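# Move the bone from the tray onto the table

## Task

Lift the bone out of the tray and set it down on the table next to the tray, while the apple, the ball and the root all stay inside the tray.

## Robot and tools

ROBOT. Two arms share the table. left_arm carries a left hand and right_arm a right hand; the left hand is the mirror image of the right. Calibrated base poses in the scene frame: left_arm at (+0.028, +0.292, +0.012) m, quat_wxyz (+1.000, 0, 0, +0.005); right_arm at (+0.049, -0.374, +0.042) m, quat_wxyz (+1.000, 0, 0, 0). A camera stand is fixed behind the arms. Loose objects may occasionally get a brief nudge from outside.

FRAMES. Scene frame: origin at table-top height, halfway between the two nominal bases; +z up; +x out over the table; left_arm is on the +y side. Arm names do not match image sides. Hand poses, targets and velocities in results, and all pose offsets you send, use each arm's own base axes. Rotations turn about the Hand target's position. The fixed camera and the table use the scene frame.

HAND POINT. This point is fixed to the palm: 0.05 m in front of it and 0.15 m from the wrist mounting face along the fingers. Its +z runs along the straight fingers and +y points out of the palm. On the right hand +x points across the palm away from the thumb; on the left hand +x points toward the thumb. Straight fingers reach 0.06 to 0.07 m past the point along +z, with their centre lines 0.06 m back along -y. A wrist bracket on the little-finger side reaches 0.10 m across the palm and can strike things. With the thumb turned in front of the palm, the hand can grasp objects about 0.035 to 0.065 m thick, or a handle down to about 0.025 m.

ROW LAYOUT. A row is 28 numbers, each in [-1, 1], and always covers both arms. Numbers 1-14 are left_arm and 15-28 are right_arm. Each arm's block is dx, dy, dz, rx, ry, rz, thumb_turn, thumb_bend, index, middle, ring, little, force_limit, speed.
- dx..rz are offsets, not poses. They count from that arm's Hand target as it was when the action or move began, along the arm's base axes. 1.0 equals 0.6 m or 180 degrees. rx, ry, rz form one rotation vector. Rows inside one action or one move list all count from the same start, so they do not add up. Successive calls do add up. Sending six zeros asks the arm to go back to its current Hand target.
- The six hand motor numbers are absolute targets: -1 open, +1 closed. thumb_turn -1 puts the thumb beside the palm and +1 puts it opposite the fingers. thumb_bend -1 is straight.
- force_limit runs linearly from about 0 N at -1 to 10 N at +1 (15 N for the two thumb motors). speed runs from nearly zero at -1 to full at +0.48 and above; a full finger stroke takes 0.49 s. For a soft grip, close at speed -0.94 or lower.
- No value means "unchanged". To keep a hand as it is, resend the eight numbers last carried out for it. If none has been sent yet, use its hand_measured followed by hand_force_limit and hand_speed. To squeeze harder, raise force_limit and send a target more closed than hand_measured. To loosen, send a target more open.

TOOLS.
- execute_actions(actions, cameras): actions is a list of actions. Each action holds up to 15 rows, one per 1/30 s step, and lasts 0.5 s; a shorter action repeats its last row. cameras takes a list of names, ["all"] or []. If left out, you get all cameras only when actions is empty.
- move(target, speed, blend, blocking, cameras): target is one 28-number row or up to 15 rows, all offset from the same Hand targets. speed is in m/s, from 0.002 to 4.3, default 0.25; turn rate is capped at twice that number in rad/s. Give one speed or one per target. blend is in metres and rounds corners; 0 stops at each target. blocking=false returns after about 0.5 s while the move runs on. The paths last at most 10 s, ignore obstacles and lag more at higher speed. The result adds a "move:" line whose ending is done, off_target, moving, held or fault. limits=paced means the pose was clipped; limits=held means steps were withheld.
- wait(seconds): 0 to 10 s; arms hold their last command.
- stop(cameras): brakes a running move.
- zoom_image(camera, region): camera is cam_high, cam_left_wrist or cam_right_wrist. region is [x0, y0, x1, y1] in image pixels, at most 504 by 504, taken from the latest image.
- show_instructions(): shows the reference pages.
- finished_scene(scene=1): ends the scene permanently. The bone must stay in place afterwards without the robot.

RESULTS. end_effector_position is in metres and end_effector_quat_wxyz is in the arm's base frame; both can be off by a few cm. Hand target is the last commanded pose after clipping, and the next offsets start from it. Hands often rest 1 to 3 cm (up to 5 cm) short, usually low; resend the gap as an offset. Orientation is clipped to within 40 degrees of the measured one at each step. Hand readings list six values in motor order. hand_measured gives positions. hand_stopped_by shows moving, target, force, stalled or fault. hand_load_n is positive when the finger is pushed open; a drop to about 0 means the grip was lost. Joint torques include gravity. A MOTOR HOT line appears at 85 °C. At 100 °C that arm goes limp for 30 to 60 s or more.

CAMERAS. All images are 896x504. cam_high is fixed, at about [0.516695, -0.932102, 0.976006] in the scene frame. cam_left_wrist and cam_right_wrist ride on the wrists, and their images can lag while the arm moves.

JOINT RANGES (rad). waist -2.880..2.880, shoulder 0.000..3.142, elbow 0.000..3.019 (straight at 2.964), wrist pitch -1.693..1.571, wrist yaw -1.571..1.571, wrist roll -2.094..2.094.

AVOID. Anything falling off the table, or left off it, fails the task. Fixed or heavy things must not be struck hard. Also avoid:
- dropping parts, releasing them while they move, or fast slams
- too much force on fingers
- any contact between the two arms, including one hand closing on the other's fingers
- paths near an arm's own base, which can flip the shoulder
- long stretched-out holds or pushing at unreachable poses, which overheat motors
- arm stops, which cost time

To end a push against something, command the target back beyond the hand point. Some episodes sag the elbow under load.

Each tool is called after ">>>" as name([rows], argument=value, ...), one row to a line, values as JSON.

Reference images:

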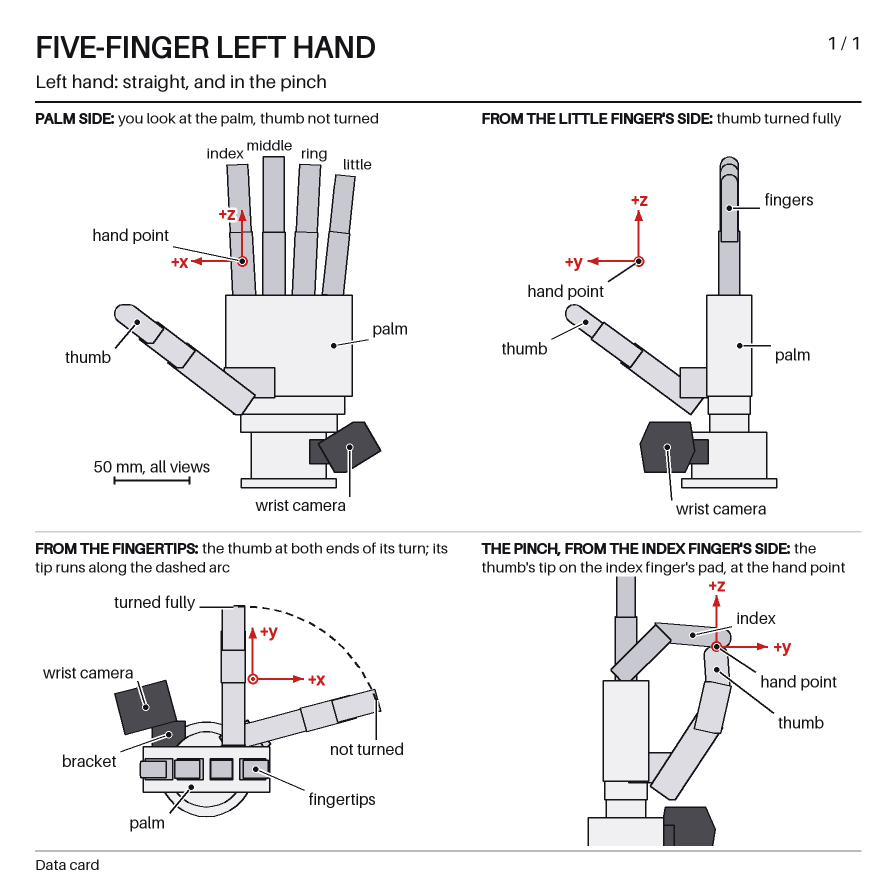

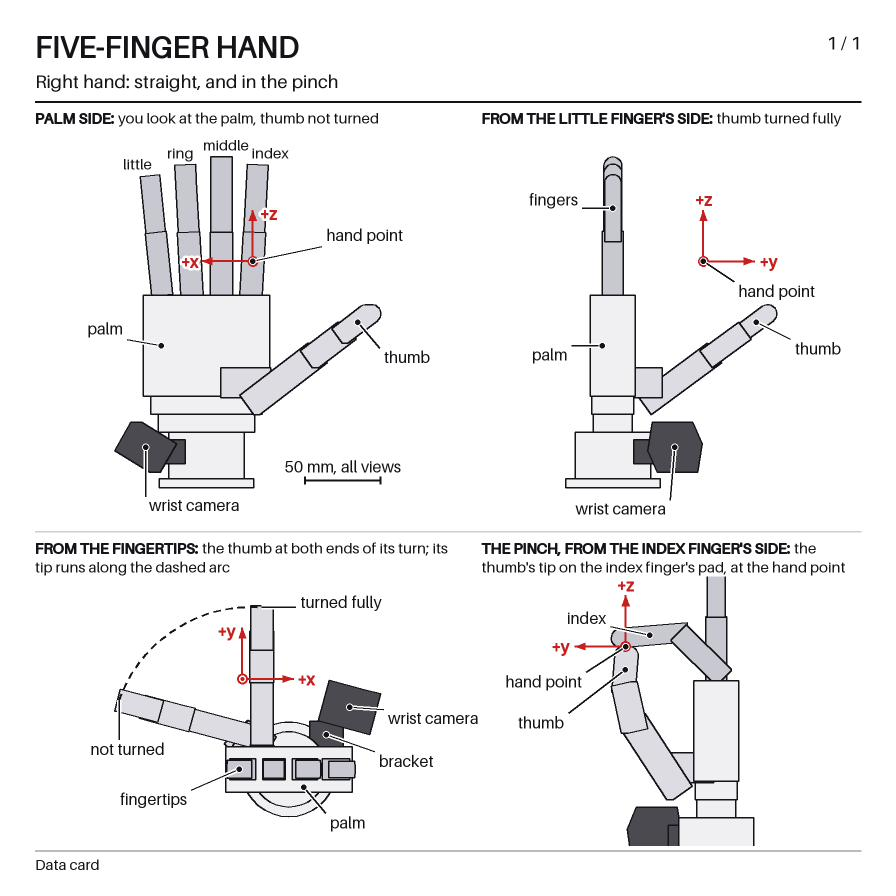

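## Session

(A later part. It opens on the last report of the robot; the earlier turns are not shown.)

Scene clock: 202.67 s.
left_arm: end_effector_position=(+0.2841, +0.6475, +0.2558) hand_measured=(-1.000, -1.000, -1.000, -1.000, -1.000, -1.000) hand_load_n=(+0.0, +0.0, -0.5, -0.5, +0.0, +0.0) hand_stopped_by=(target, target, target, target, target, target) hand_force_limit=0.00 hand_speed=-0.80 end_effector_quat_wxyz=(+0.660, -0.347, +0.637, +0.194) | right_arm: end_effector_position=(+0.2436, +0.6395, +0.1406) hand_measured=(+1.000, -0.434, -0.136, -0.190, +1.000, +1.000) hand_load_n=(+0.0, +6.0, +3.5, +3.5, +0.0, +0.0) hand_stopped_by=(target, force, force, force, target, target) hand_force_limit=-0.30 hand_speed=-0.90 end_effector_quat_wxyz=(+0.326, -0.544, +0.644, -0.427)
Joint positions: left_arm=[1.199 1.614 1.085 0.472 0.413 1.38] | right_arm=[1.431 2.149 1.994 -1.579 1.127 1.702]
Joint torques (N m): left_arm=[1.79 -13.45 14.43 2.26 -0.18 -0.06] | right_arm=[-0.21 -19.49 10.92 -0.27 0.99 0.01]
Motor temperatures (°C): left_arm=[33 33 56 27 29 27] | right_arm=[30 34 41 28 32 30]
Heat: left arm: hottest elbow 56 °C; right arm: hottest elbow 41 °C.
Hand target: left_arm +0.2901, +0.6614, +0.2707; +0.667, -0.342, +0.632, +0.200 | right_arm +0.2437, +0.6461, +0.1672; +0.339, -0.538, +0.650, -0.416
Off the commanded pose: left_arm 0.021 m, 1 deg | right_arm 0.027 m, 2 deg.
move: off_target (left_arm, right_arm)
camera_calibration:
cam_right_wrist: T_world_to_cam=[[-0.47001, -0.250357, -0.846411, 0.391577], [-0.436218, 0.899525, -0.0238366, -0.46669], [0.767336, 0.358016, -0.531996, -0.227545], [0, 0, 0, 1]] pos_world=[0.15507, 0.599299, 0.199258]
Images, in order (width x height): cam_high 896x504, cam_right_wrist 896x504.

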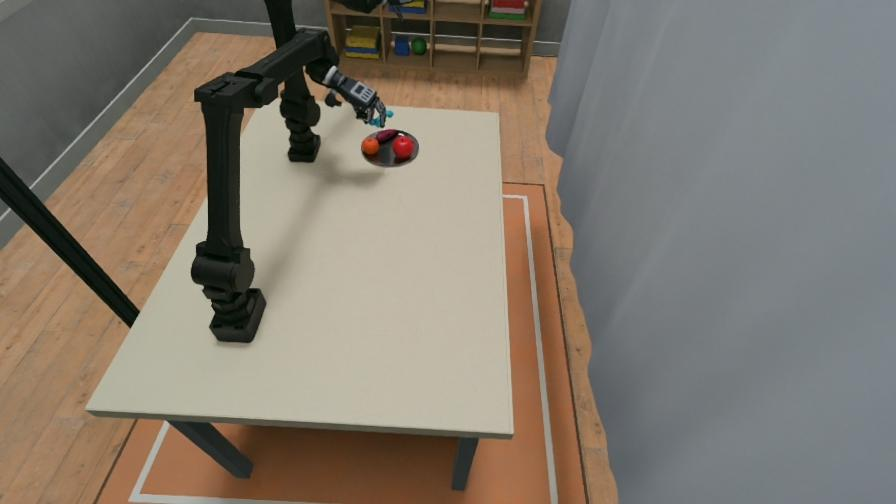

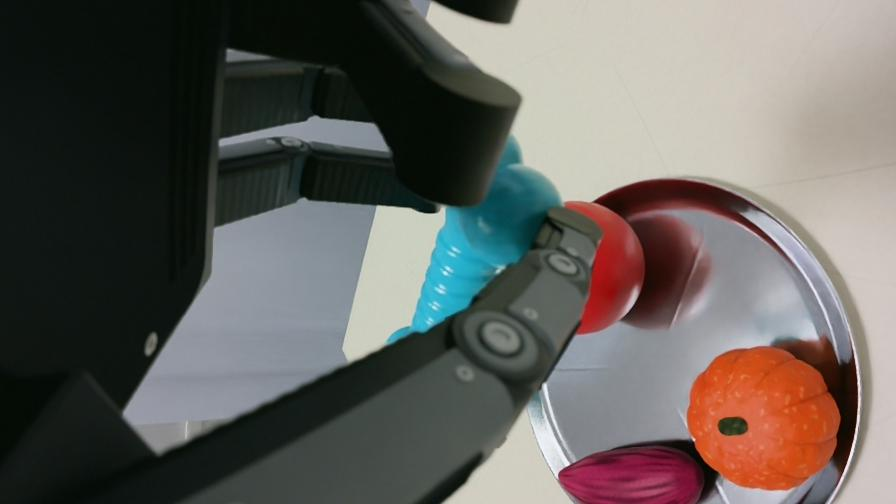

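>>> move([
  [0,0,0,0,0,0,-1,-1,-1,-1,-1,-1,0,-0.8,0,-0.349,0,0,0,0,1,-0.3,0.3,0.3,1,1,-0.3,-0.9],
  [0,0,0,0,0,0,-1,-1,-1,-1,-1,-1,0,-0.8,0,-0.349,-0.16,0,0,0,1,-0.3,0.3,0.3,1,1,-0.3,-0.9],
], speed=[0.18,0.12], blend=[0.04,0], cameras=["cam_high","cam_right_wrist"])

>>> zoom_image(camera="cam_high", region=[310, 110, 430, 206])

Scene clock: 210.33 s.
left_arm: end_effector_position=(+0.2841, +0.6475, +0.2558) hand_measured=(-1.000, -1.000, -1.000, -1.000, -1.000, -1.000) hand_load_n=(+0.0, +0.0, +0.0, +0.0, +0.0, +0.0) hand_stopped_by=(target, target, target, target, target, target) hand_force_limit=0.00 hand_speed=-0.80 end_effector_quat_wxyz=(+0.660, -0.347, +0.637, +0.194) | right_arm: end_effector_position=(+0.2388, +0.4383, +0.0726) hand_measured=(+1.000, -0.434, -0.136, -0.190, +1.000, +1.000) hand_load_n=(+0.0, +5.5, +3.5, +3.0, +0.0, +0.0) hand_stopped_by=(target, force, force, force, target, target) hand_force_limit=-0.30 hand_speed=-0.90 end_effector_quat_wxyz=(+0.339, -0.541, +0.648, -0.415)
Joint positions: left_arm=[1.199 1.614 1.085 0.472 0.413 1.38] | right_arm=[1.378 1.677 1.077 -0.963 1.131 1.553]
Joint torques (N m): left_arm=[1.85 -13.51 14.45 2.28 -0.18 -0.06] | right_arm=[-1.26 -10.99 6.68 0.98 0.99 0.03]
Motor temperatures (°C): left_arm=[33 33 56 27 29 27] | right_arm=[30 34 41 28 32 30]
Heat: left arm: hottest elbow 56 °C; right arm: hottest elbow 41 °C.
Hand target: left_arm +0.2901, +0.6614, +0.2707; +0.667, -0.342, +0.632, +0.200 | right_arm +0.2438, +0.4368, +0.0712; +0.339, -0.538, +0.650, -0.416
Off the commanded pose: left_arm 0.021 m, 1 deg | right_arm 0.005 m, 0 deg.
move: off_target (left_arm)
camera_calibration:
cam_right_wrist: T_world_to_cam=[[-0.463764, -0.225193, -0.856861, 0.269618], [-0.445602, 0.895212, 0.00590381, -0.28741], [0.765743, 0.384557, -0.515513, -0.200346], [0, 0, 0, 1]] pos_world=[0.150382, 0.395054, 0.129441]
Images, in order (width x height): cam_high 896x504, cam_right_wrist 896x504.

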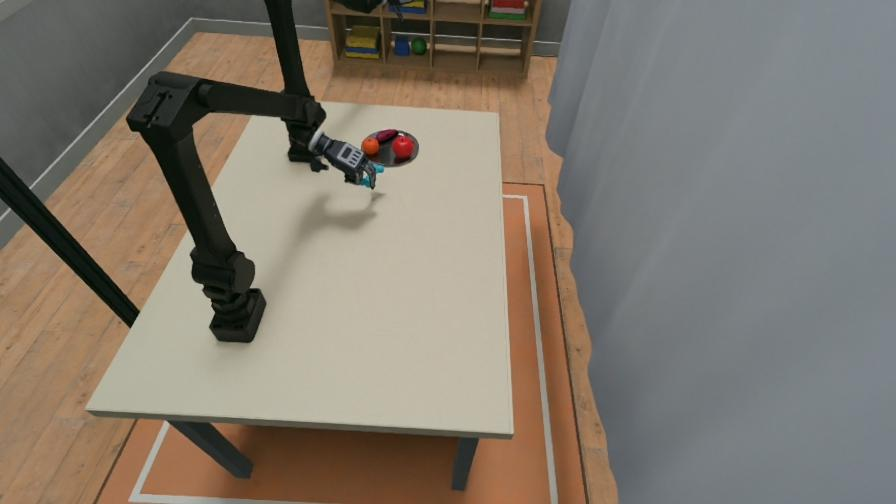

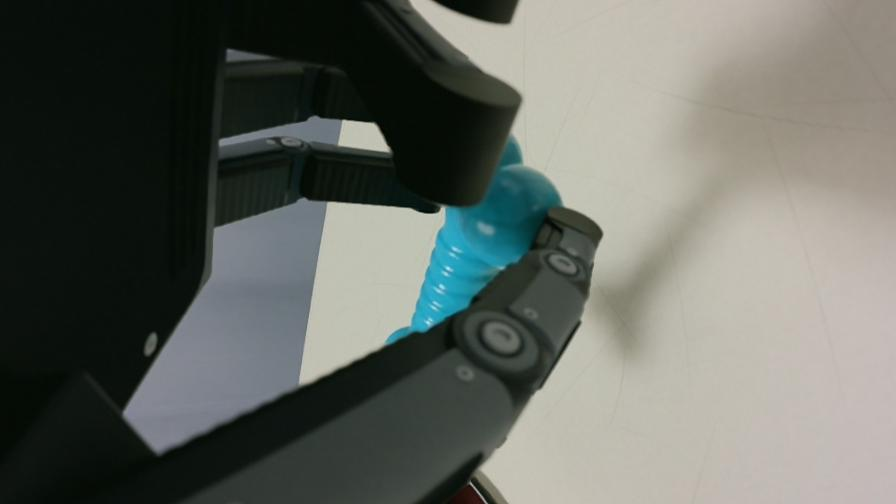

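Scaled by 4.200 from the camera's 896x504 image, which has a finer 1280x720 frame.

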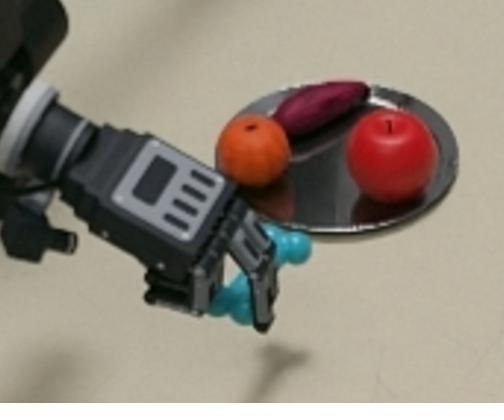

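>>> move(target=[0,0,0,0,0,0,-1,-1,-1,-1,-1,-1,0,-0.8,0,0,-0.08,0,0,0,1,-0.3,0.3,0.3,1,1,-0.3,-0.9], speed=0.1, cameras=["cam_high","cam_right_wrist"])

>>> zoom_image(camera="cam_high", region=[330, 140, 430, 220])

Scene clock: 213.70 s.
left_arm: end_effector_position=(+0.2841, +0.6475, +0.2558) hand_measured=(-1.000, -1.000, -1.000, -1.000, -1.000, -1.000) hand_load_n=(+0.0, +0.0, +0.0, +0.0, +0.0, +0.0) hand_stopped_by=(target, target, target, target, target, target) hand_force_limit=0.00 hand_speed=-0.80 end_effector_quat_wxyz=(+0.660, -0.347, +0.637, +0.194) | right_arm: end_effector_position=(+0.2389, +0.4388, +0.0255) hand_measured=(+1.000, -0.434, -0.136, -0.190, +1.000, +1.000) hand_load_n=(+0.0, +6.0, +3.5, +3.5, +0.5, +0.0) hand_stopped_by=(target, force, force, force, target, target) hand_force_limit=-0.30 hand_speed=-0.90 end_effector_quat_wxyz=(+0.340, -0.541, +0.649, -0.414)
Joint positions: left_arm=[1.199 1.614 1.085 0.472 0.413 1.38] | right_arm=[1.378 1.757 1.033 -0.837 1.131 1.553]
Joint torques (N m): left_arm=[1.85 -13.51 14.45 2.26 -0.18 -0.07] | right_arm=[-1.32 -11.28 6.02 0.92 0.99 0.01]
Motor temperatures (°C): left_arm=[33 33 56 27 29 27] | right_arm=[30 34 41 28 32 30]
Heat: left arm: hottest elbow 56 °C; right arm: hottest elbow 41 °C.
Hand target: left_arm +0.2901, +0.6614, +0.2707; +0.667, -0.342, +0.632, +0.200 | right_arm +0.2437, +0.4367, +0.0232; +0.339, -0.538, +0.650, -0.416
Off the commanded pose: left_arm 0.021 m, 1 deg | right_arm 0.006 m, 0 deg.
move: off_target (left_arm)
camera_calibration:
cam_right_wrist: T_world_to_cam=[[-0.463417, -0.223975, -0.857368, 0.228841], [-0.445873, 0.895068, 0.00717577, -0.287543], [0.765795, 0.385602, -0.514654, -0.225441], [0, 0, 0, 1]] pos_world=[0.150483, 0.395556, 0.0822406]
Images, in order (width x height): cam_high 896x504, cam_right_wrist 896x504.

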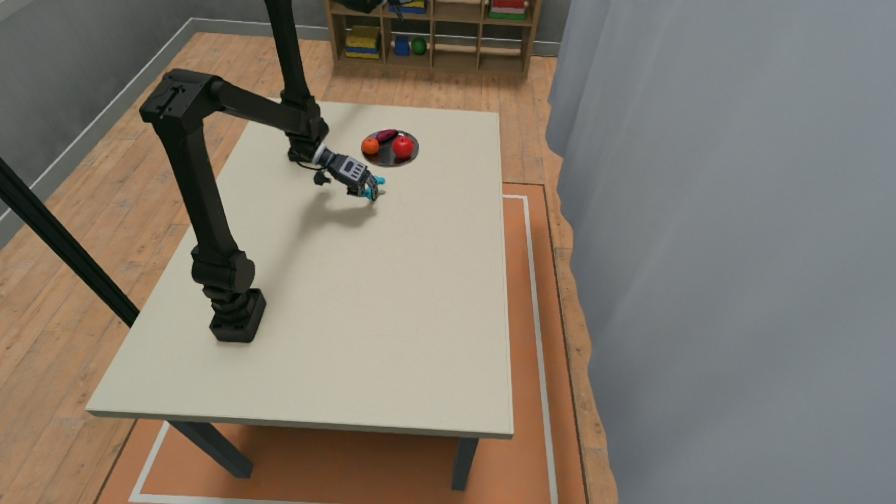

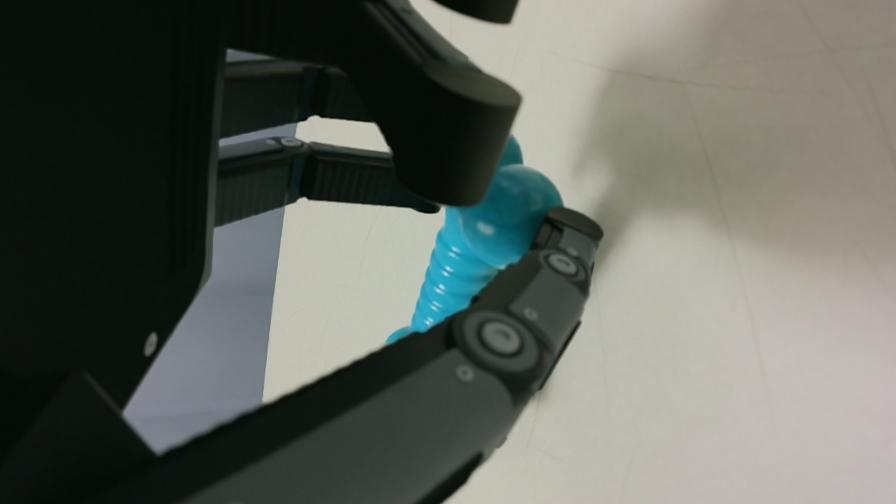

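Scaled by 5.040 from the camera's 896x504 image, which has a finer 1280x720 frame.

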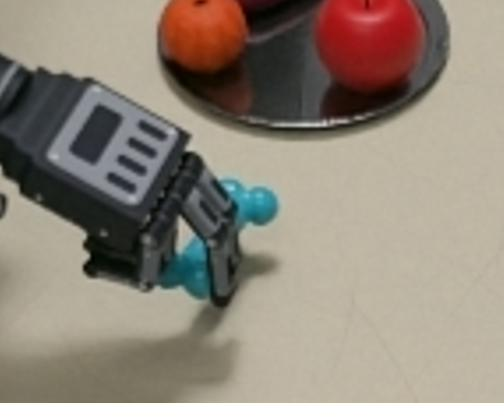

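>>> move(target=[0,0,0,0,0,0,-1,-1,-1,-1,-1,-1,0,-0.8,0,0,-0.03,0,0,0,1,-0.3,0.3,0.3,1,1,-0.3,-0.9], speed=0.06, cameras=["cam_high","cam_right_wrist"])

>>> zoom_image(camera="cam_high", region=[330, 140, 430, 220])

Scene clock: 216.60 s.
left_arm: end_effector_position=(+0.2841, +0.6475, +0.2558) hand_measured=(-1.000, -1.000, -1.000, -1.000, -1.000, -1.000) hand_load_n=(+0.0, +0.0, +0.0, +0.0, +0.0, +0.0) hand_stopped_by=(target, target, target, target, target, target) hand_force_limit=0.00 hand_speed=-0.80 end_effector_quat_wxyz=(+0.660, -0.347, +0.637, +0.194) | right_arm: end_effector_position=(+0.2391, +0.4397, +0.0090) hand_measured=(+1.000, -0.434, -0.136, -0.190, +1.000, +1.000) hand_load_n=(+0.0, +6.0, +3.5, +3.5, +0.0, +0.0) hand_stopped_by=(target, force, force, force, target, target) hand_force_limit=-0.30 hand_speed=-0.90 end_effector_quat_wxyz=(+0.341, -0.540, +0.649, -0.413)
Joint positions: left_arm=[1.199 1.614 1.085 0.472 0.413 1.38] | right_arm=[1.378 1.789 1.021 -0.79 1.131 1.553]
Joint torques (N m): left_arm=[1.85 -13.45 14.43 2.26 -0.18 -0.07] | right_arm=[-1.32 -11.22 5.72 0.91 0.99 0.01]
Motor temperatures (°C): left_arm=[33 33 56 27 29 27] | right_arm=[30 34 40 28 32 30]
Heat: left arm: hottest elbow 56 °C; right arm: hottest elbow 40 °C.
Hand target: left_arm +0.2901, +0.6614, +0.2707; +0.667, -0.342, +0.632, +0.200 | right_arm +0.2438, +0.4368, +0.0052; +0.339, -0.538, +0.650, -0.416
Off the commanded pose: left_arm 0.021 m, 1 deg | right_arm 0.007 m, 0 deg.
move: off_target (left_arm)
camera_calibration:
cam_right_wrist: T_world_to_cam=[[-0.46279, -0.220772, -0.858537, 0.213439], [-0.445893, 0.895028, 0.0102009, -0.288188], [0.766163, 0.387536, -0.51265, -0.235337], [0, 0, 0, 1]] pos_world=[0.150583, 0.396259, 0.0655395]
Images, in order (width x height): cam_high 896x504, cam_right_wrist 896x504.

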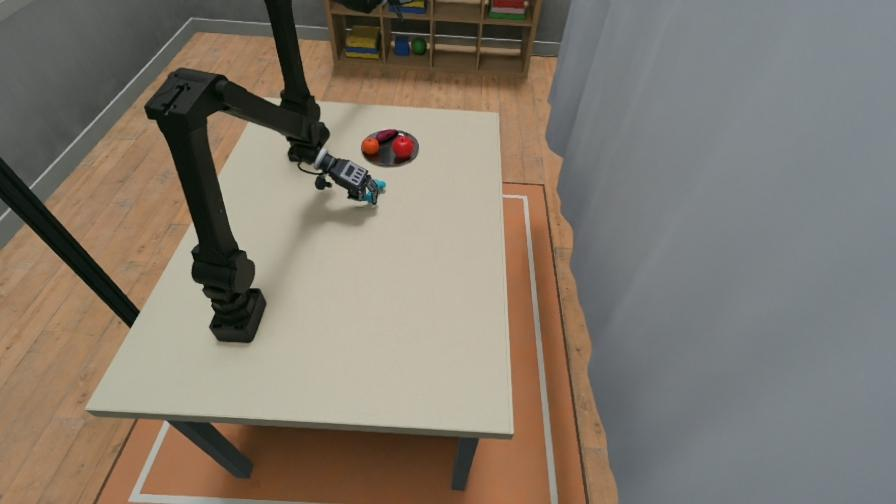

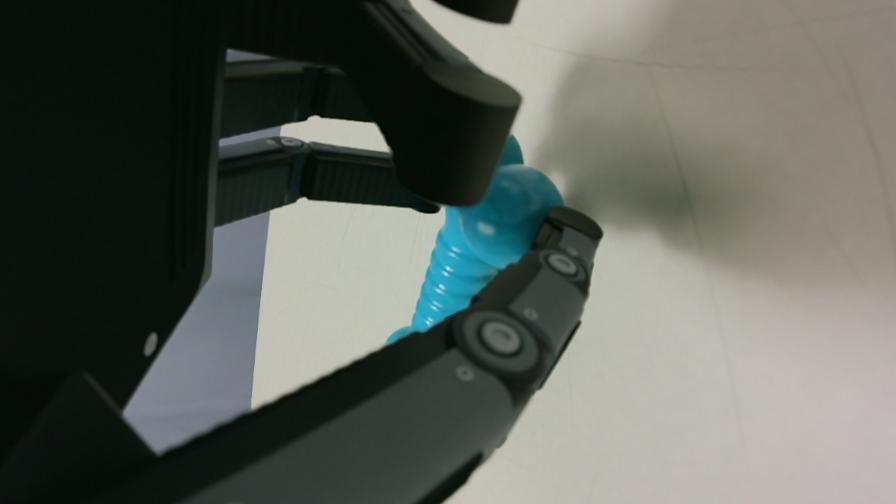

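Scaled by 5.040 from the camera's 896x504 image, which has a finer 1280x720 frame.

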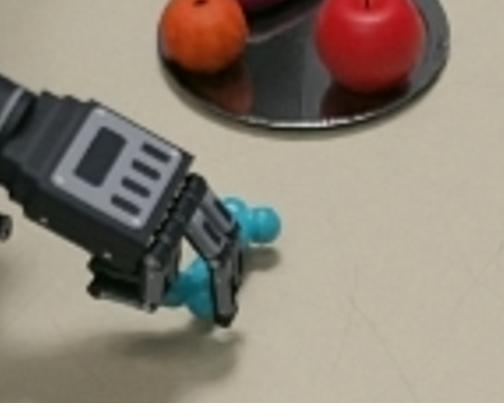

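>>> move(target=[0,0,0,0,0,0,-1,-1,-1,-1,-1,-1,0,-0.8,0,0,-0.0217,0,0,0,1,-0.3,0.3,0.3,1,1,-0.3,-0.9], speed=0.04, cameras=["cam_high","cam_right_wrist"])

>>> zoom_image(camera="cam_high", region=[330, 140, 430, 220])

Scene clock: 219.03 s.
left_arm: end_effector_position=(+0.2841, +0.6475, +0.2558) hand_measured=(-1.000, -1.000, -1.000, -1.000, -1.000, -1.000) hand_load_n=(+0.0, +0.0, +0.0, +0.0, +0.0, +0.0) hand_stopped_by=(target, target, target, target, target, target) hand_force_limit=0.00 hand_speed=-0.80 end_effector_quat_wxyz=(+0.660, -0.347, +0.637, +0.194) | right_arm: end_effector_position=(+0.2392, +0.4402, -0.0033) hand_measured=(+1.000, -0.434, -0.136, -0.190, +1.000, +1.000) hand_load_n=(+0.0, +6.0, +3.5, +3.0, +0.0, +0.0) hand_stopped_by=(target, force, force, force, target, target) hand_force_limit=-0.30 hand_speed=-0.90 end_effector_quat_wxyz=(+0.341, -0.540, +0.649, -0.413)
Joint positions: left_arm=[1.199 1.614 1.085 0.472 0.413 1.38] | right_arm=[1.378 1.814 1.015 -0.757 1.131 1.553]
Joint torques (N m): left_arm=[1.79 -13.51 14.45 2.26 -0.17 -0.06] | right_arm=[-1.26 -11.4 5.5 1.01 0.99 0.01]
Motor temperatures (°C): left_arm=[32 33 56 27 29 27] | right_arm=[30 34 40 28 32 30]
Heat: left arm: hottest elbow 56 °C; right arm: hottest elbow 40 °C.
Hand target: left_arm +0.2901, +0.6614, +0.2707; +0.667, -0.342, +0.632, +0.200 | right_arm +0.2438, +0.4369, -0.0078; +0.339, -0.538, +0.650, -0.416
Off the commanded pose: left_arm 0.021 m, 1 deg | right_arm 0.007 m, 0 deg.
move: off_target (left_arm)
camera_calibration:
cam_right_wrist: T_world_to_cam=[[-0.462621, -0.219818, -0.858872, 0.20252], [-0.445859, 0.895035, 0.0110828, -0.28834], [0.766284, 0.388063, -0.51207, -0.242145], [0, 0, 0, 1]] pos_world=[0.150683, 0.39656, 0.0531392]
Images, in order (width x height): cam_high 896x504, cam_right_wrist 896x504.

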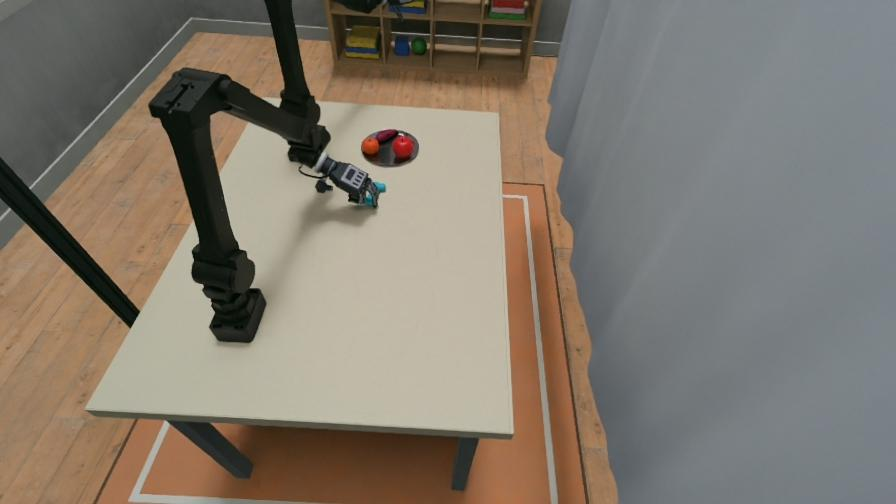

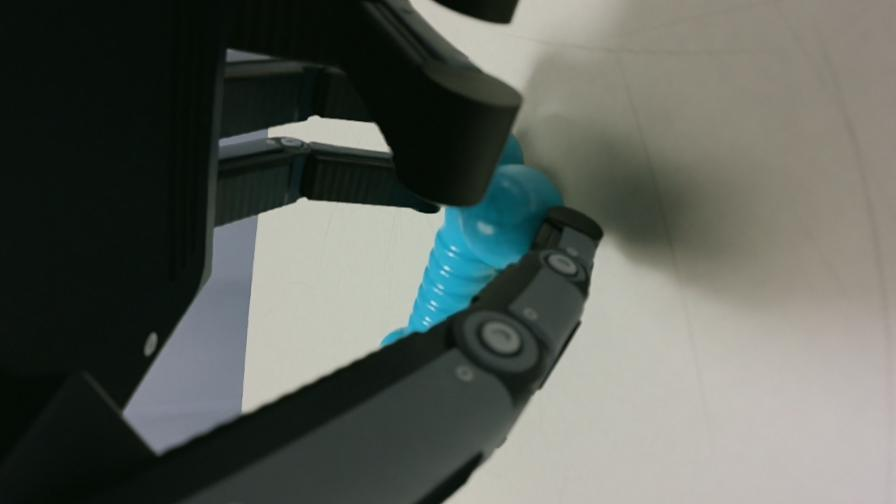

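Scaled by 5.040 from the camera's 896x504 image, which has a finer 1280x720 frame.

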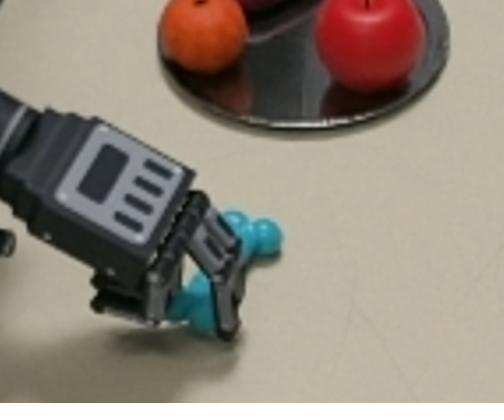

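>>> move(target=[0,0,0,0,0,0,-1,-1,-1,-1,-1,-1,0,-0.8,0,0,-0.012,0,0,0,1,-0.3,0.3,0.3,1,1,-0.3,-0.9], speed=0.04, cameras=["cam_high","cam_right_wrist"])

>>> zoom_image(camera="cam_high", region=[340, 160, 410, 216])

Scene clock: 221.70 s.
left_arm: end_effector_position=(+0.2841, +0.6475, +0.2558) hand_measured=(-1.000, -1.000, -1.000, -1.000, -1.000, -1.000) hand_load_n=(+0.0, +0.0, +0.0, +0.0, +0.0, +0.0) hand_stopped_by=(target, target, target, target, target, target) hand_force_limit=0.00 hand_speed=-0.80 end_effector_quat_wxyz=(+0.660, -0.347, +0.637, +0.194) | right_arm: end_effector_position=(+0.2397, +0.4419, -0.0085) hand_measured=(+1.000, -0.434, -0.136, -0.190, +1.000, +1.000) hand_load_n=(+0.0, +6.0, +3.5, +3.5, +0.0, +0.0) hand_stopped_by=(target, force, force, force, target, target) hand_force_limit=-0.30 hand_speed=-0.90 end_effector_quat_wxyz=(+0.343, -0.539, +0.650, -0.412)
Joint positions: left_arm=[1.199 1.614 1.085 0.472 0.413 1.38] | right_arm=[1.377 1.826 1.015 -0.74 1.131 1.553]
Joint torques (N m): left_arm=[1.85 -13.51 14.42 2.25 -0.18 -0.06] | right_arm=[-1.26 -11.22 5.12 1.11 0.99 0.01]
Motor temperatures (°C): left_arm=[32 33 56 27 29 27] | right_arm=[30 34 40 28 32 30]
Heat: left arm: hottest elbow 56 °C; right arm: hottest elbow 40 °C.
Hand target: left_arm +0.2901, +0.6614, +0.2707; +0.667, -0.342, +0.632, +0.200 | right_arm +0.2438, +0.4369, -0.0150; +0.339, -0.538, +0.650, -0.416
Off the commanded pose: left_arm 0.021 m, 1 deg | right_arm 0.009 m, 1 deg.
move: off_target (left_arm)
camera_calibration:
cam_right_wrist: T_world_to_cam=[[-0.462064, -0.216097, -0.860116, 0.196937], [-0.445568, 0.895131, 0.0144694, -0.289646], [0.76679, 0.389926, -0.509894, -0.2468], [0, 0, 0, 1]] pos_world=[0.151184, 0.398063, 0.0477379]
Images, in order (width x height): cam_high 896x504, cam_right_wrist 896x504.

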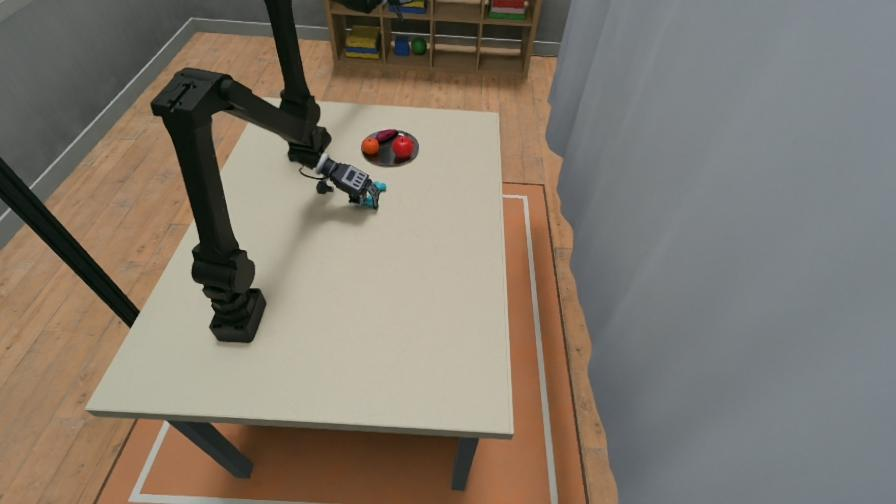

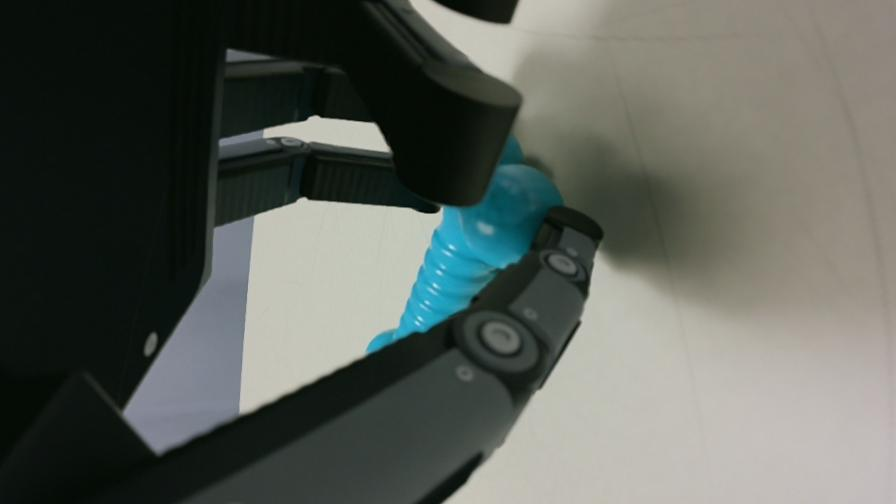

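Scaled by 7.200 from the camera's 896x504 image, which has a finer 1280x720 frame.

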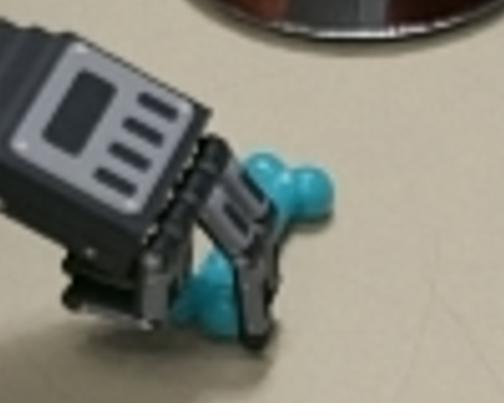

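>>> move(target=[0,0,0,0,0,0,-1,-1,-1,-1,-1,-1,0,-0.8,0,0,-0.0095,0,0,0,1,-0.3,0.3,0.3,1,1,-0.3,-0.9], speed=0.04, cameras=["cam_high","cam_right_wrist"])

>>> zoom_image(camera="cam_high", region=[340, 160, 410, 216])

Scene clock: 224.83 s.
left_arm: end_effector_position=(+0.2841, +0.6475, +0.2558) hand_measured=(-1.000, -1.000, -1.000, -1.000, -1.000, -1.000) hand_load_n=(+0.0, +0.0, +0.0, +0.0, +0.0, +0.0) hand_stopped_by=(target, target, target, target, target, target) hand_force_limit=0.00 hand_speed=-0.80 end_effector_quat_wxyz=(+0.660, -0.347, +0.637, +0.194) | right_arm: end_effector_position=(+0.2396, +0.4409, -0.0136) hand_measured=(+1.000, -0.434, -0.136, -0.190, +1.000, +1.000) hand_load_n=(+0.0, +5.5, +3.5, +3.0, +0.0, +0.0) hand_stopped_by=(target, force, force, force, target, target) hand_force_limit=-0.30 hand_speed=-0.90 end_effector_quat_wxyz=(+0.343, -0.539, +0.650, -0.412)
Joint positions: left_arm=[1.199 1.614 1.085 0.472 0.413 1.38] | right_arm=[1.377 1.835 1.009 -0.727 1.131 1.553]
Joint torques (N m): left_arm=[1.9 -13.57 14.45 2.26 -0.18 -0.06] | right_arm=[-1.2 -10.99 5.24 1.1 0.97 0.01]
Motor temperatures (°C): left_arm=[32 33 56 27 29 27] | right_arm=[30 33 40 28 32 30]
Heat: left arm: hottest elbow 56 °C; right arm: hottest elbow 40 °C.
Hand target: left_arm +0.2901, +0.6614, +0.2707; +0.667, -0.342, +0.632, +0.200 | right_arm +0.2438, +0.4368, -0.0207; +0.339, -0.538, +0.650, -0.416
Off the commanded pose: left_arm 0.021 m, 1 deg | right_arm 0.009 m, 1 deg.
move: off_target (left_arm)
camera_calibration:
cam_right_wrist: T_world_to_cam=[[-0.461819, -0.216744, -0.860084, 0.192483], [-0.445532, 0.895162, 0.0136433, -0.288838], [0.766958, 0.389496, -0.509969, -0.248747], [0, 0, 0, 1]] pos_world=[0.150984, 0.397162, 0.0426392]
Images, in order (width x height): cam_high 896x504, cam_right_wrist 896x504.

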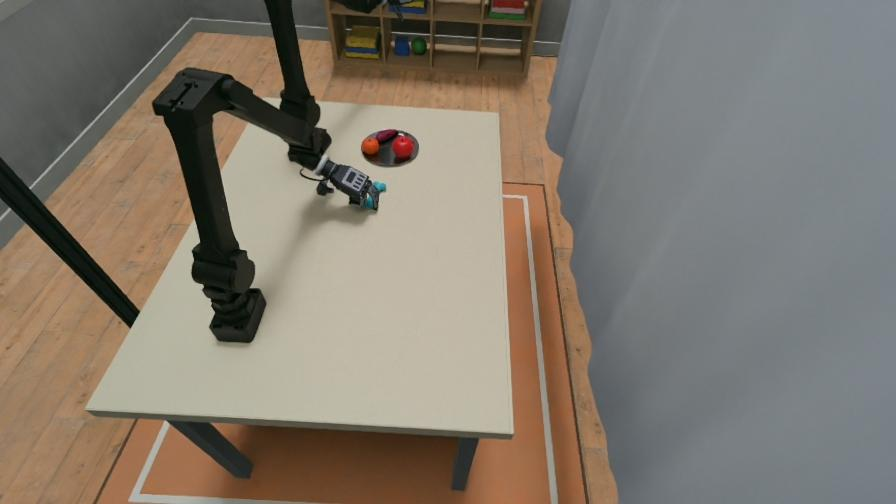

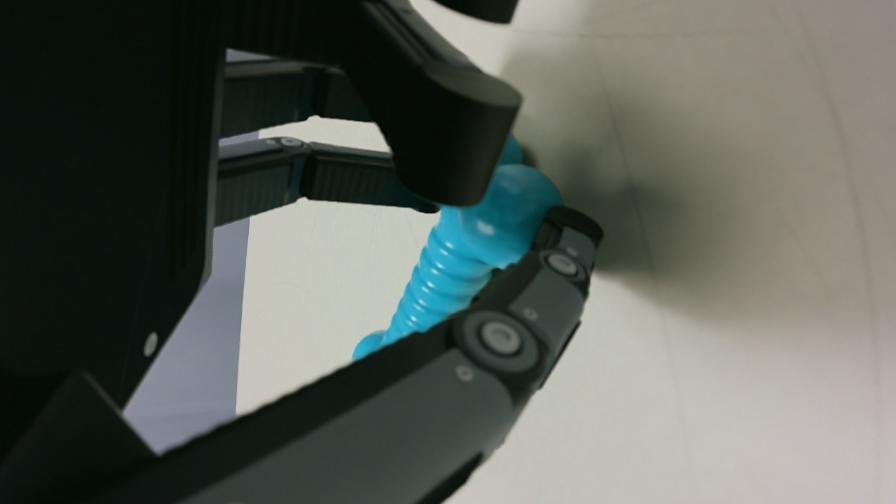

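Scaled by 7.200 from the camera's 896x504 image, which has a finer 1280x720 frame.

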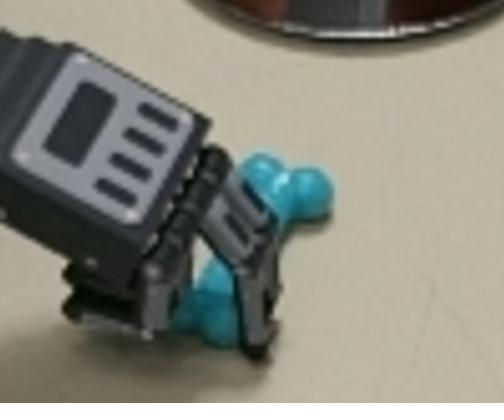

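>>> move(target=[0,0,0,0,0,0,-1,-1,-1,-1,-1,-1,0,-0.8,0,0,0,0,0,0,1,-0.6,-0.4,-0.4,1,1,-0.3,-0.8], speed=0.04, cameras=["cam_high","cam_right_wrist"])

>>> zoom_image(camera="cam_high", region=[340, 160, 410, 216])

Scene clock: 228.40 s.
left_arm: end_effector_position=(+0.2841, +0.6475, +0.2558) hand_measured=(-1.000, -1.000, -1.000, -1.000, -1.000, -1.000) hand_load_n=(+0.0, +0.0, +0.0, +0.0, +0.0, +0.0) hand_stopped_by=(target, target, target, target, target, target) hand_force_limit=0.00 hand_speed=-0.80 end_effector_quat_wxyz=(+0.660, -0.347, +0.637, +0.194) | right_arm: end_effector_position=(+0.2402, +0.4414, -0.0138) hand_measured=(+1.000, -0.600, -0.400, -0.400, +1.000, +1.000) hand_load_n=(+0.0, +0.0, +0.0, +0.0, +0.0, +0.0) hand_stopped_by=(target, target, target, target, target, target) hand_force_limit=-0.30 hand_speed=-0.80 end_effector_quat_wxyz=(+0.344, -0.538, +0.651, -0.411)
Joint positions: left_arm=[1.199 1.614 1.085 0.472 0.413 1.38] | right_arm=[1.376 1.836 1.009 -0.723 1.131 1.553]
Joint torques (N m): left_arm=[1.79 -13.45 14.45 2.25 -0.18 -0.06] | right_arm=[-1.14 -10.99 5.23 0.95 0.97 0.01]
Motor temperatures (°C): left_arm=[32 33 57 27 29 27] | right_arm=[30 33 39 28 32 30]
Heat: left arm: hottest elbow 57 °C; right arm: hottest elbow 39 °C.
Hand target: left_arm +0.2901, +0.6614, +0.2707; +0.667, -0.342, +0.632, +0.200 | right_arm +0.2438, +0.4368, -0.0207; +0.339, -0.538, +0.650, -0.416
Off the commanded pose: left_arm 0.021 m, 1 deg | right_arm 0.009 m, 1 deg.
move: off_target (left_arm)
camera_calibration:
cam_right_wrist: T_world_to_cam=[[-0.461474, -0.213029, -0.861197, 0.19102], [-0.444486, 0.895631, 0.0166315, -0.289395], [0.767772, 0.390465, -0.507999, -0.250159], [0, 0, 0, 1]] pos_world=[0.151584, 0.397562, 0.0422381]
Images, in order (width x height): cam_high 896x504, cam_right_wrist 896x504.

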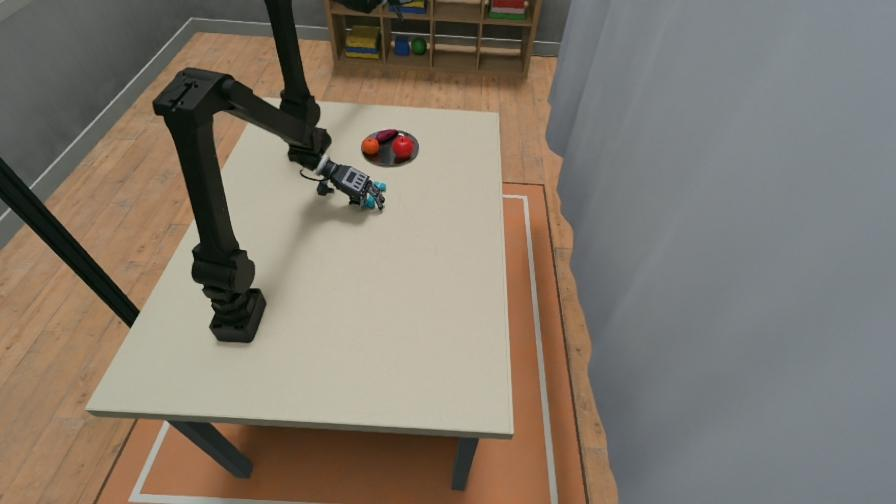

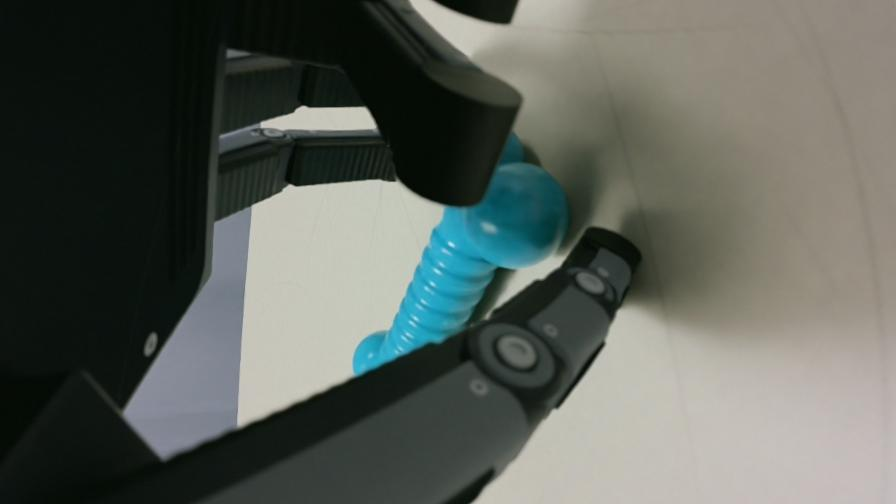

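Scaled by 7.200 from the camera's 896x504 image, which has a finer 1280x720 frame.

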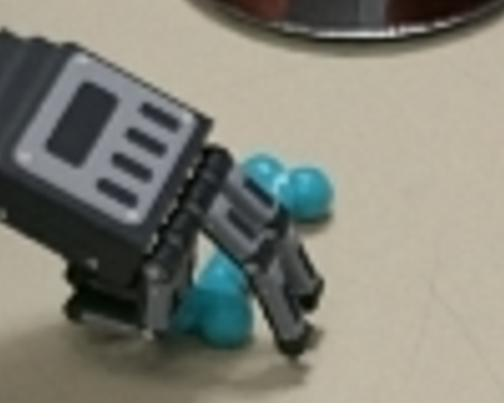

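>>> move(target=[0,0,0,0,0,0,-1,-1,-1,-1,-1,-1,0,-0.8,0,0,0.25,0,0,0,1,-0.6,-0.4,-0.4,1,1,-0.3,-0.8], speed=0.12, cameras=["cam_high","cam_right_wrist"])

>>> zoom_image(camera="cam_high", region=[330, 110, 430, 220])

Scene clock: 231.70 s.
left_arm: end_effector_position=(+0.2841, +0.6475, +0.2558) hand_measured=(-1.000, -1.000, -1.000, -1.000, -1.000, -1.000) hand_load_n=(-0.5, +0.0, +0.0, +0.0, +0.0, +0.0) hand_stopped_by=(target, target, target, target, target, target) hand_force_limit=0.00 hand_speed=-0.80 end_effector_quat_wxyz=(+0.660, -0.347, +0.637, +0.194) | right_arm: end_effector_position=(+0.2359, +0.4202, +0.1058) hand_measured=(+1.000, -0.600, -0.400, -0.400, +1.000, +1.000) hand_load_n=(+0.0, +0.0, +0.0, +0.0, +0.0, +0.0) hand_stopped_by=(target, target, target, target, target, target) hand_force_limit=-0.30 hand_speed=-0.80 end_effector_quat_wxyz=(+0.324, -0.552, +0.639, -0.427)
Joint positions: left_arm=[1.199 1.614 1.085 0.472 0.413 1.38] | right_arm=[1.376 1.606 1.092 -1.088 1.131 1.542]
Joint torques (N m): left_arm=[1.73 -13.45 14.43 2.26 -0.17 -0.06] | right_arm=[-1.14 -11.34 11.74 -0.1 0.98 0.07]
Motor temperatures (°C): left_arm=[32 33 57 27 29 27] | right_arm=[30 33 39 28 32 30]
Heat: left arm: hottest elbow 57 °C; right arm: hottest elbow 39 °C.
Hand target: left_arm +0.2901, +0.6614, +0.2707; +0.667, -0.342, +0.632, +0.200 | right_arm +0.2438, +0.4368, +0.1292; +0.339, -0.538, +0.650, -0.416
Off the commanded pose: left_arm 0.021 m, 1 deg | right_arm 0.030 m, 3 deg.
move: off_target (left_arm, right_arm)
camera_calibration:
cam_right_wrist: T_world_to_cam=[[-0.470774, -0.267748, -0.840644, 0.310547], [-0.448555, 0.893136, -0.0332694, -0.26699], [0.759718, 0.361413, -0.540565, -0.160242], [0, 0, 0, 1]] pos_world=[0.148177, 0.37952, 0.165556]
Images, in order (width x height): cam_high 896x504, cam_right_wrist 896x504.

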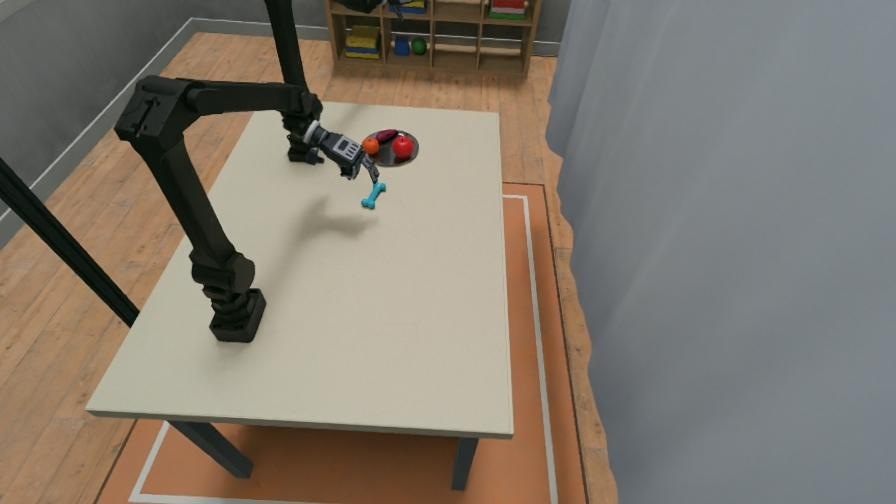

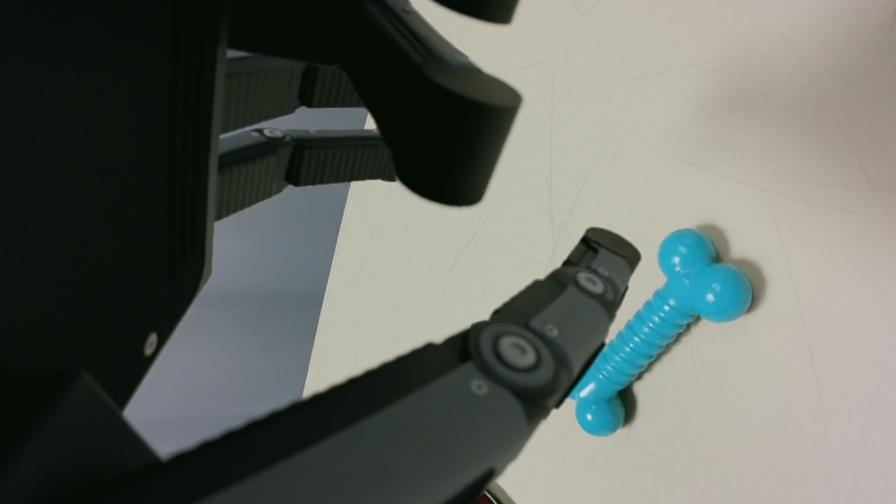

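Scaled by 4.582 from the camera's 896x504 image, which has a finer 1280x720 frame.

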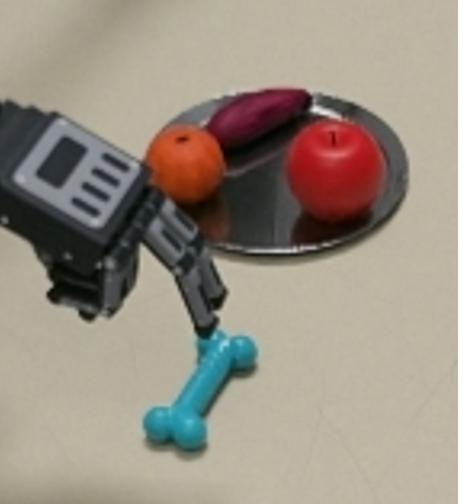

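>>> finished_scene()

The scene is finished: the task was done.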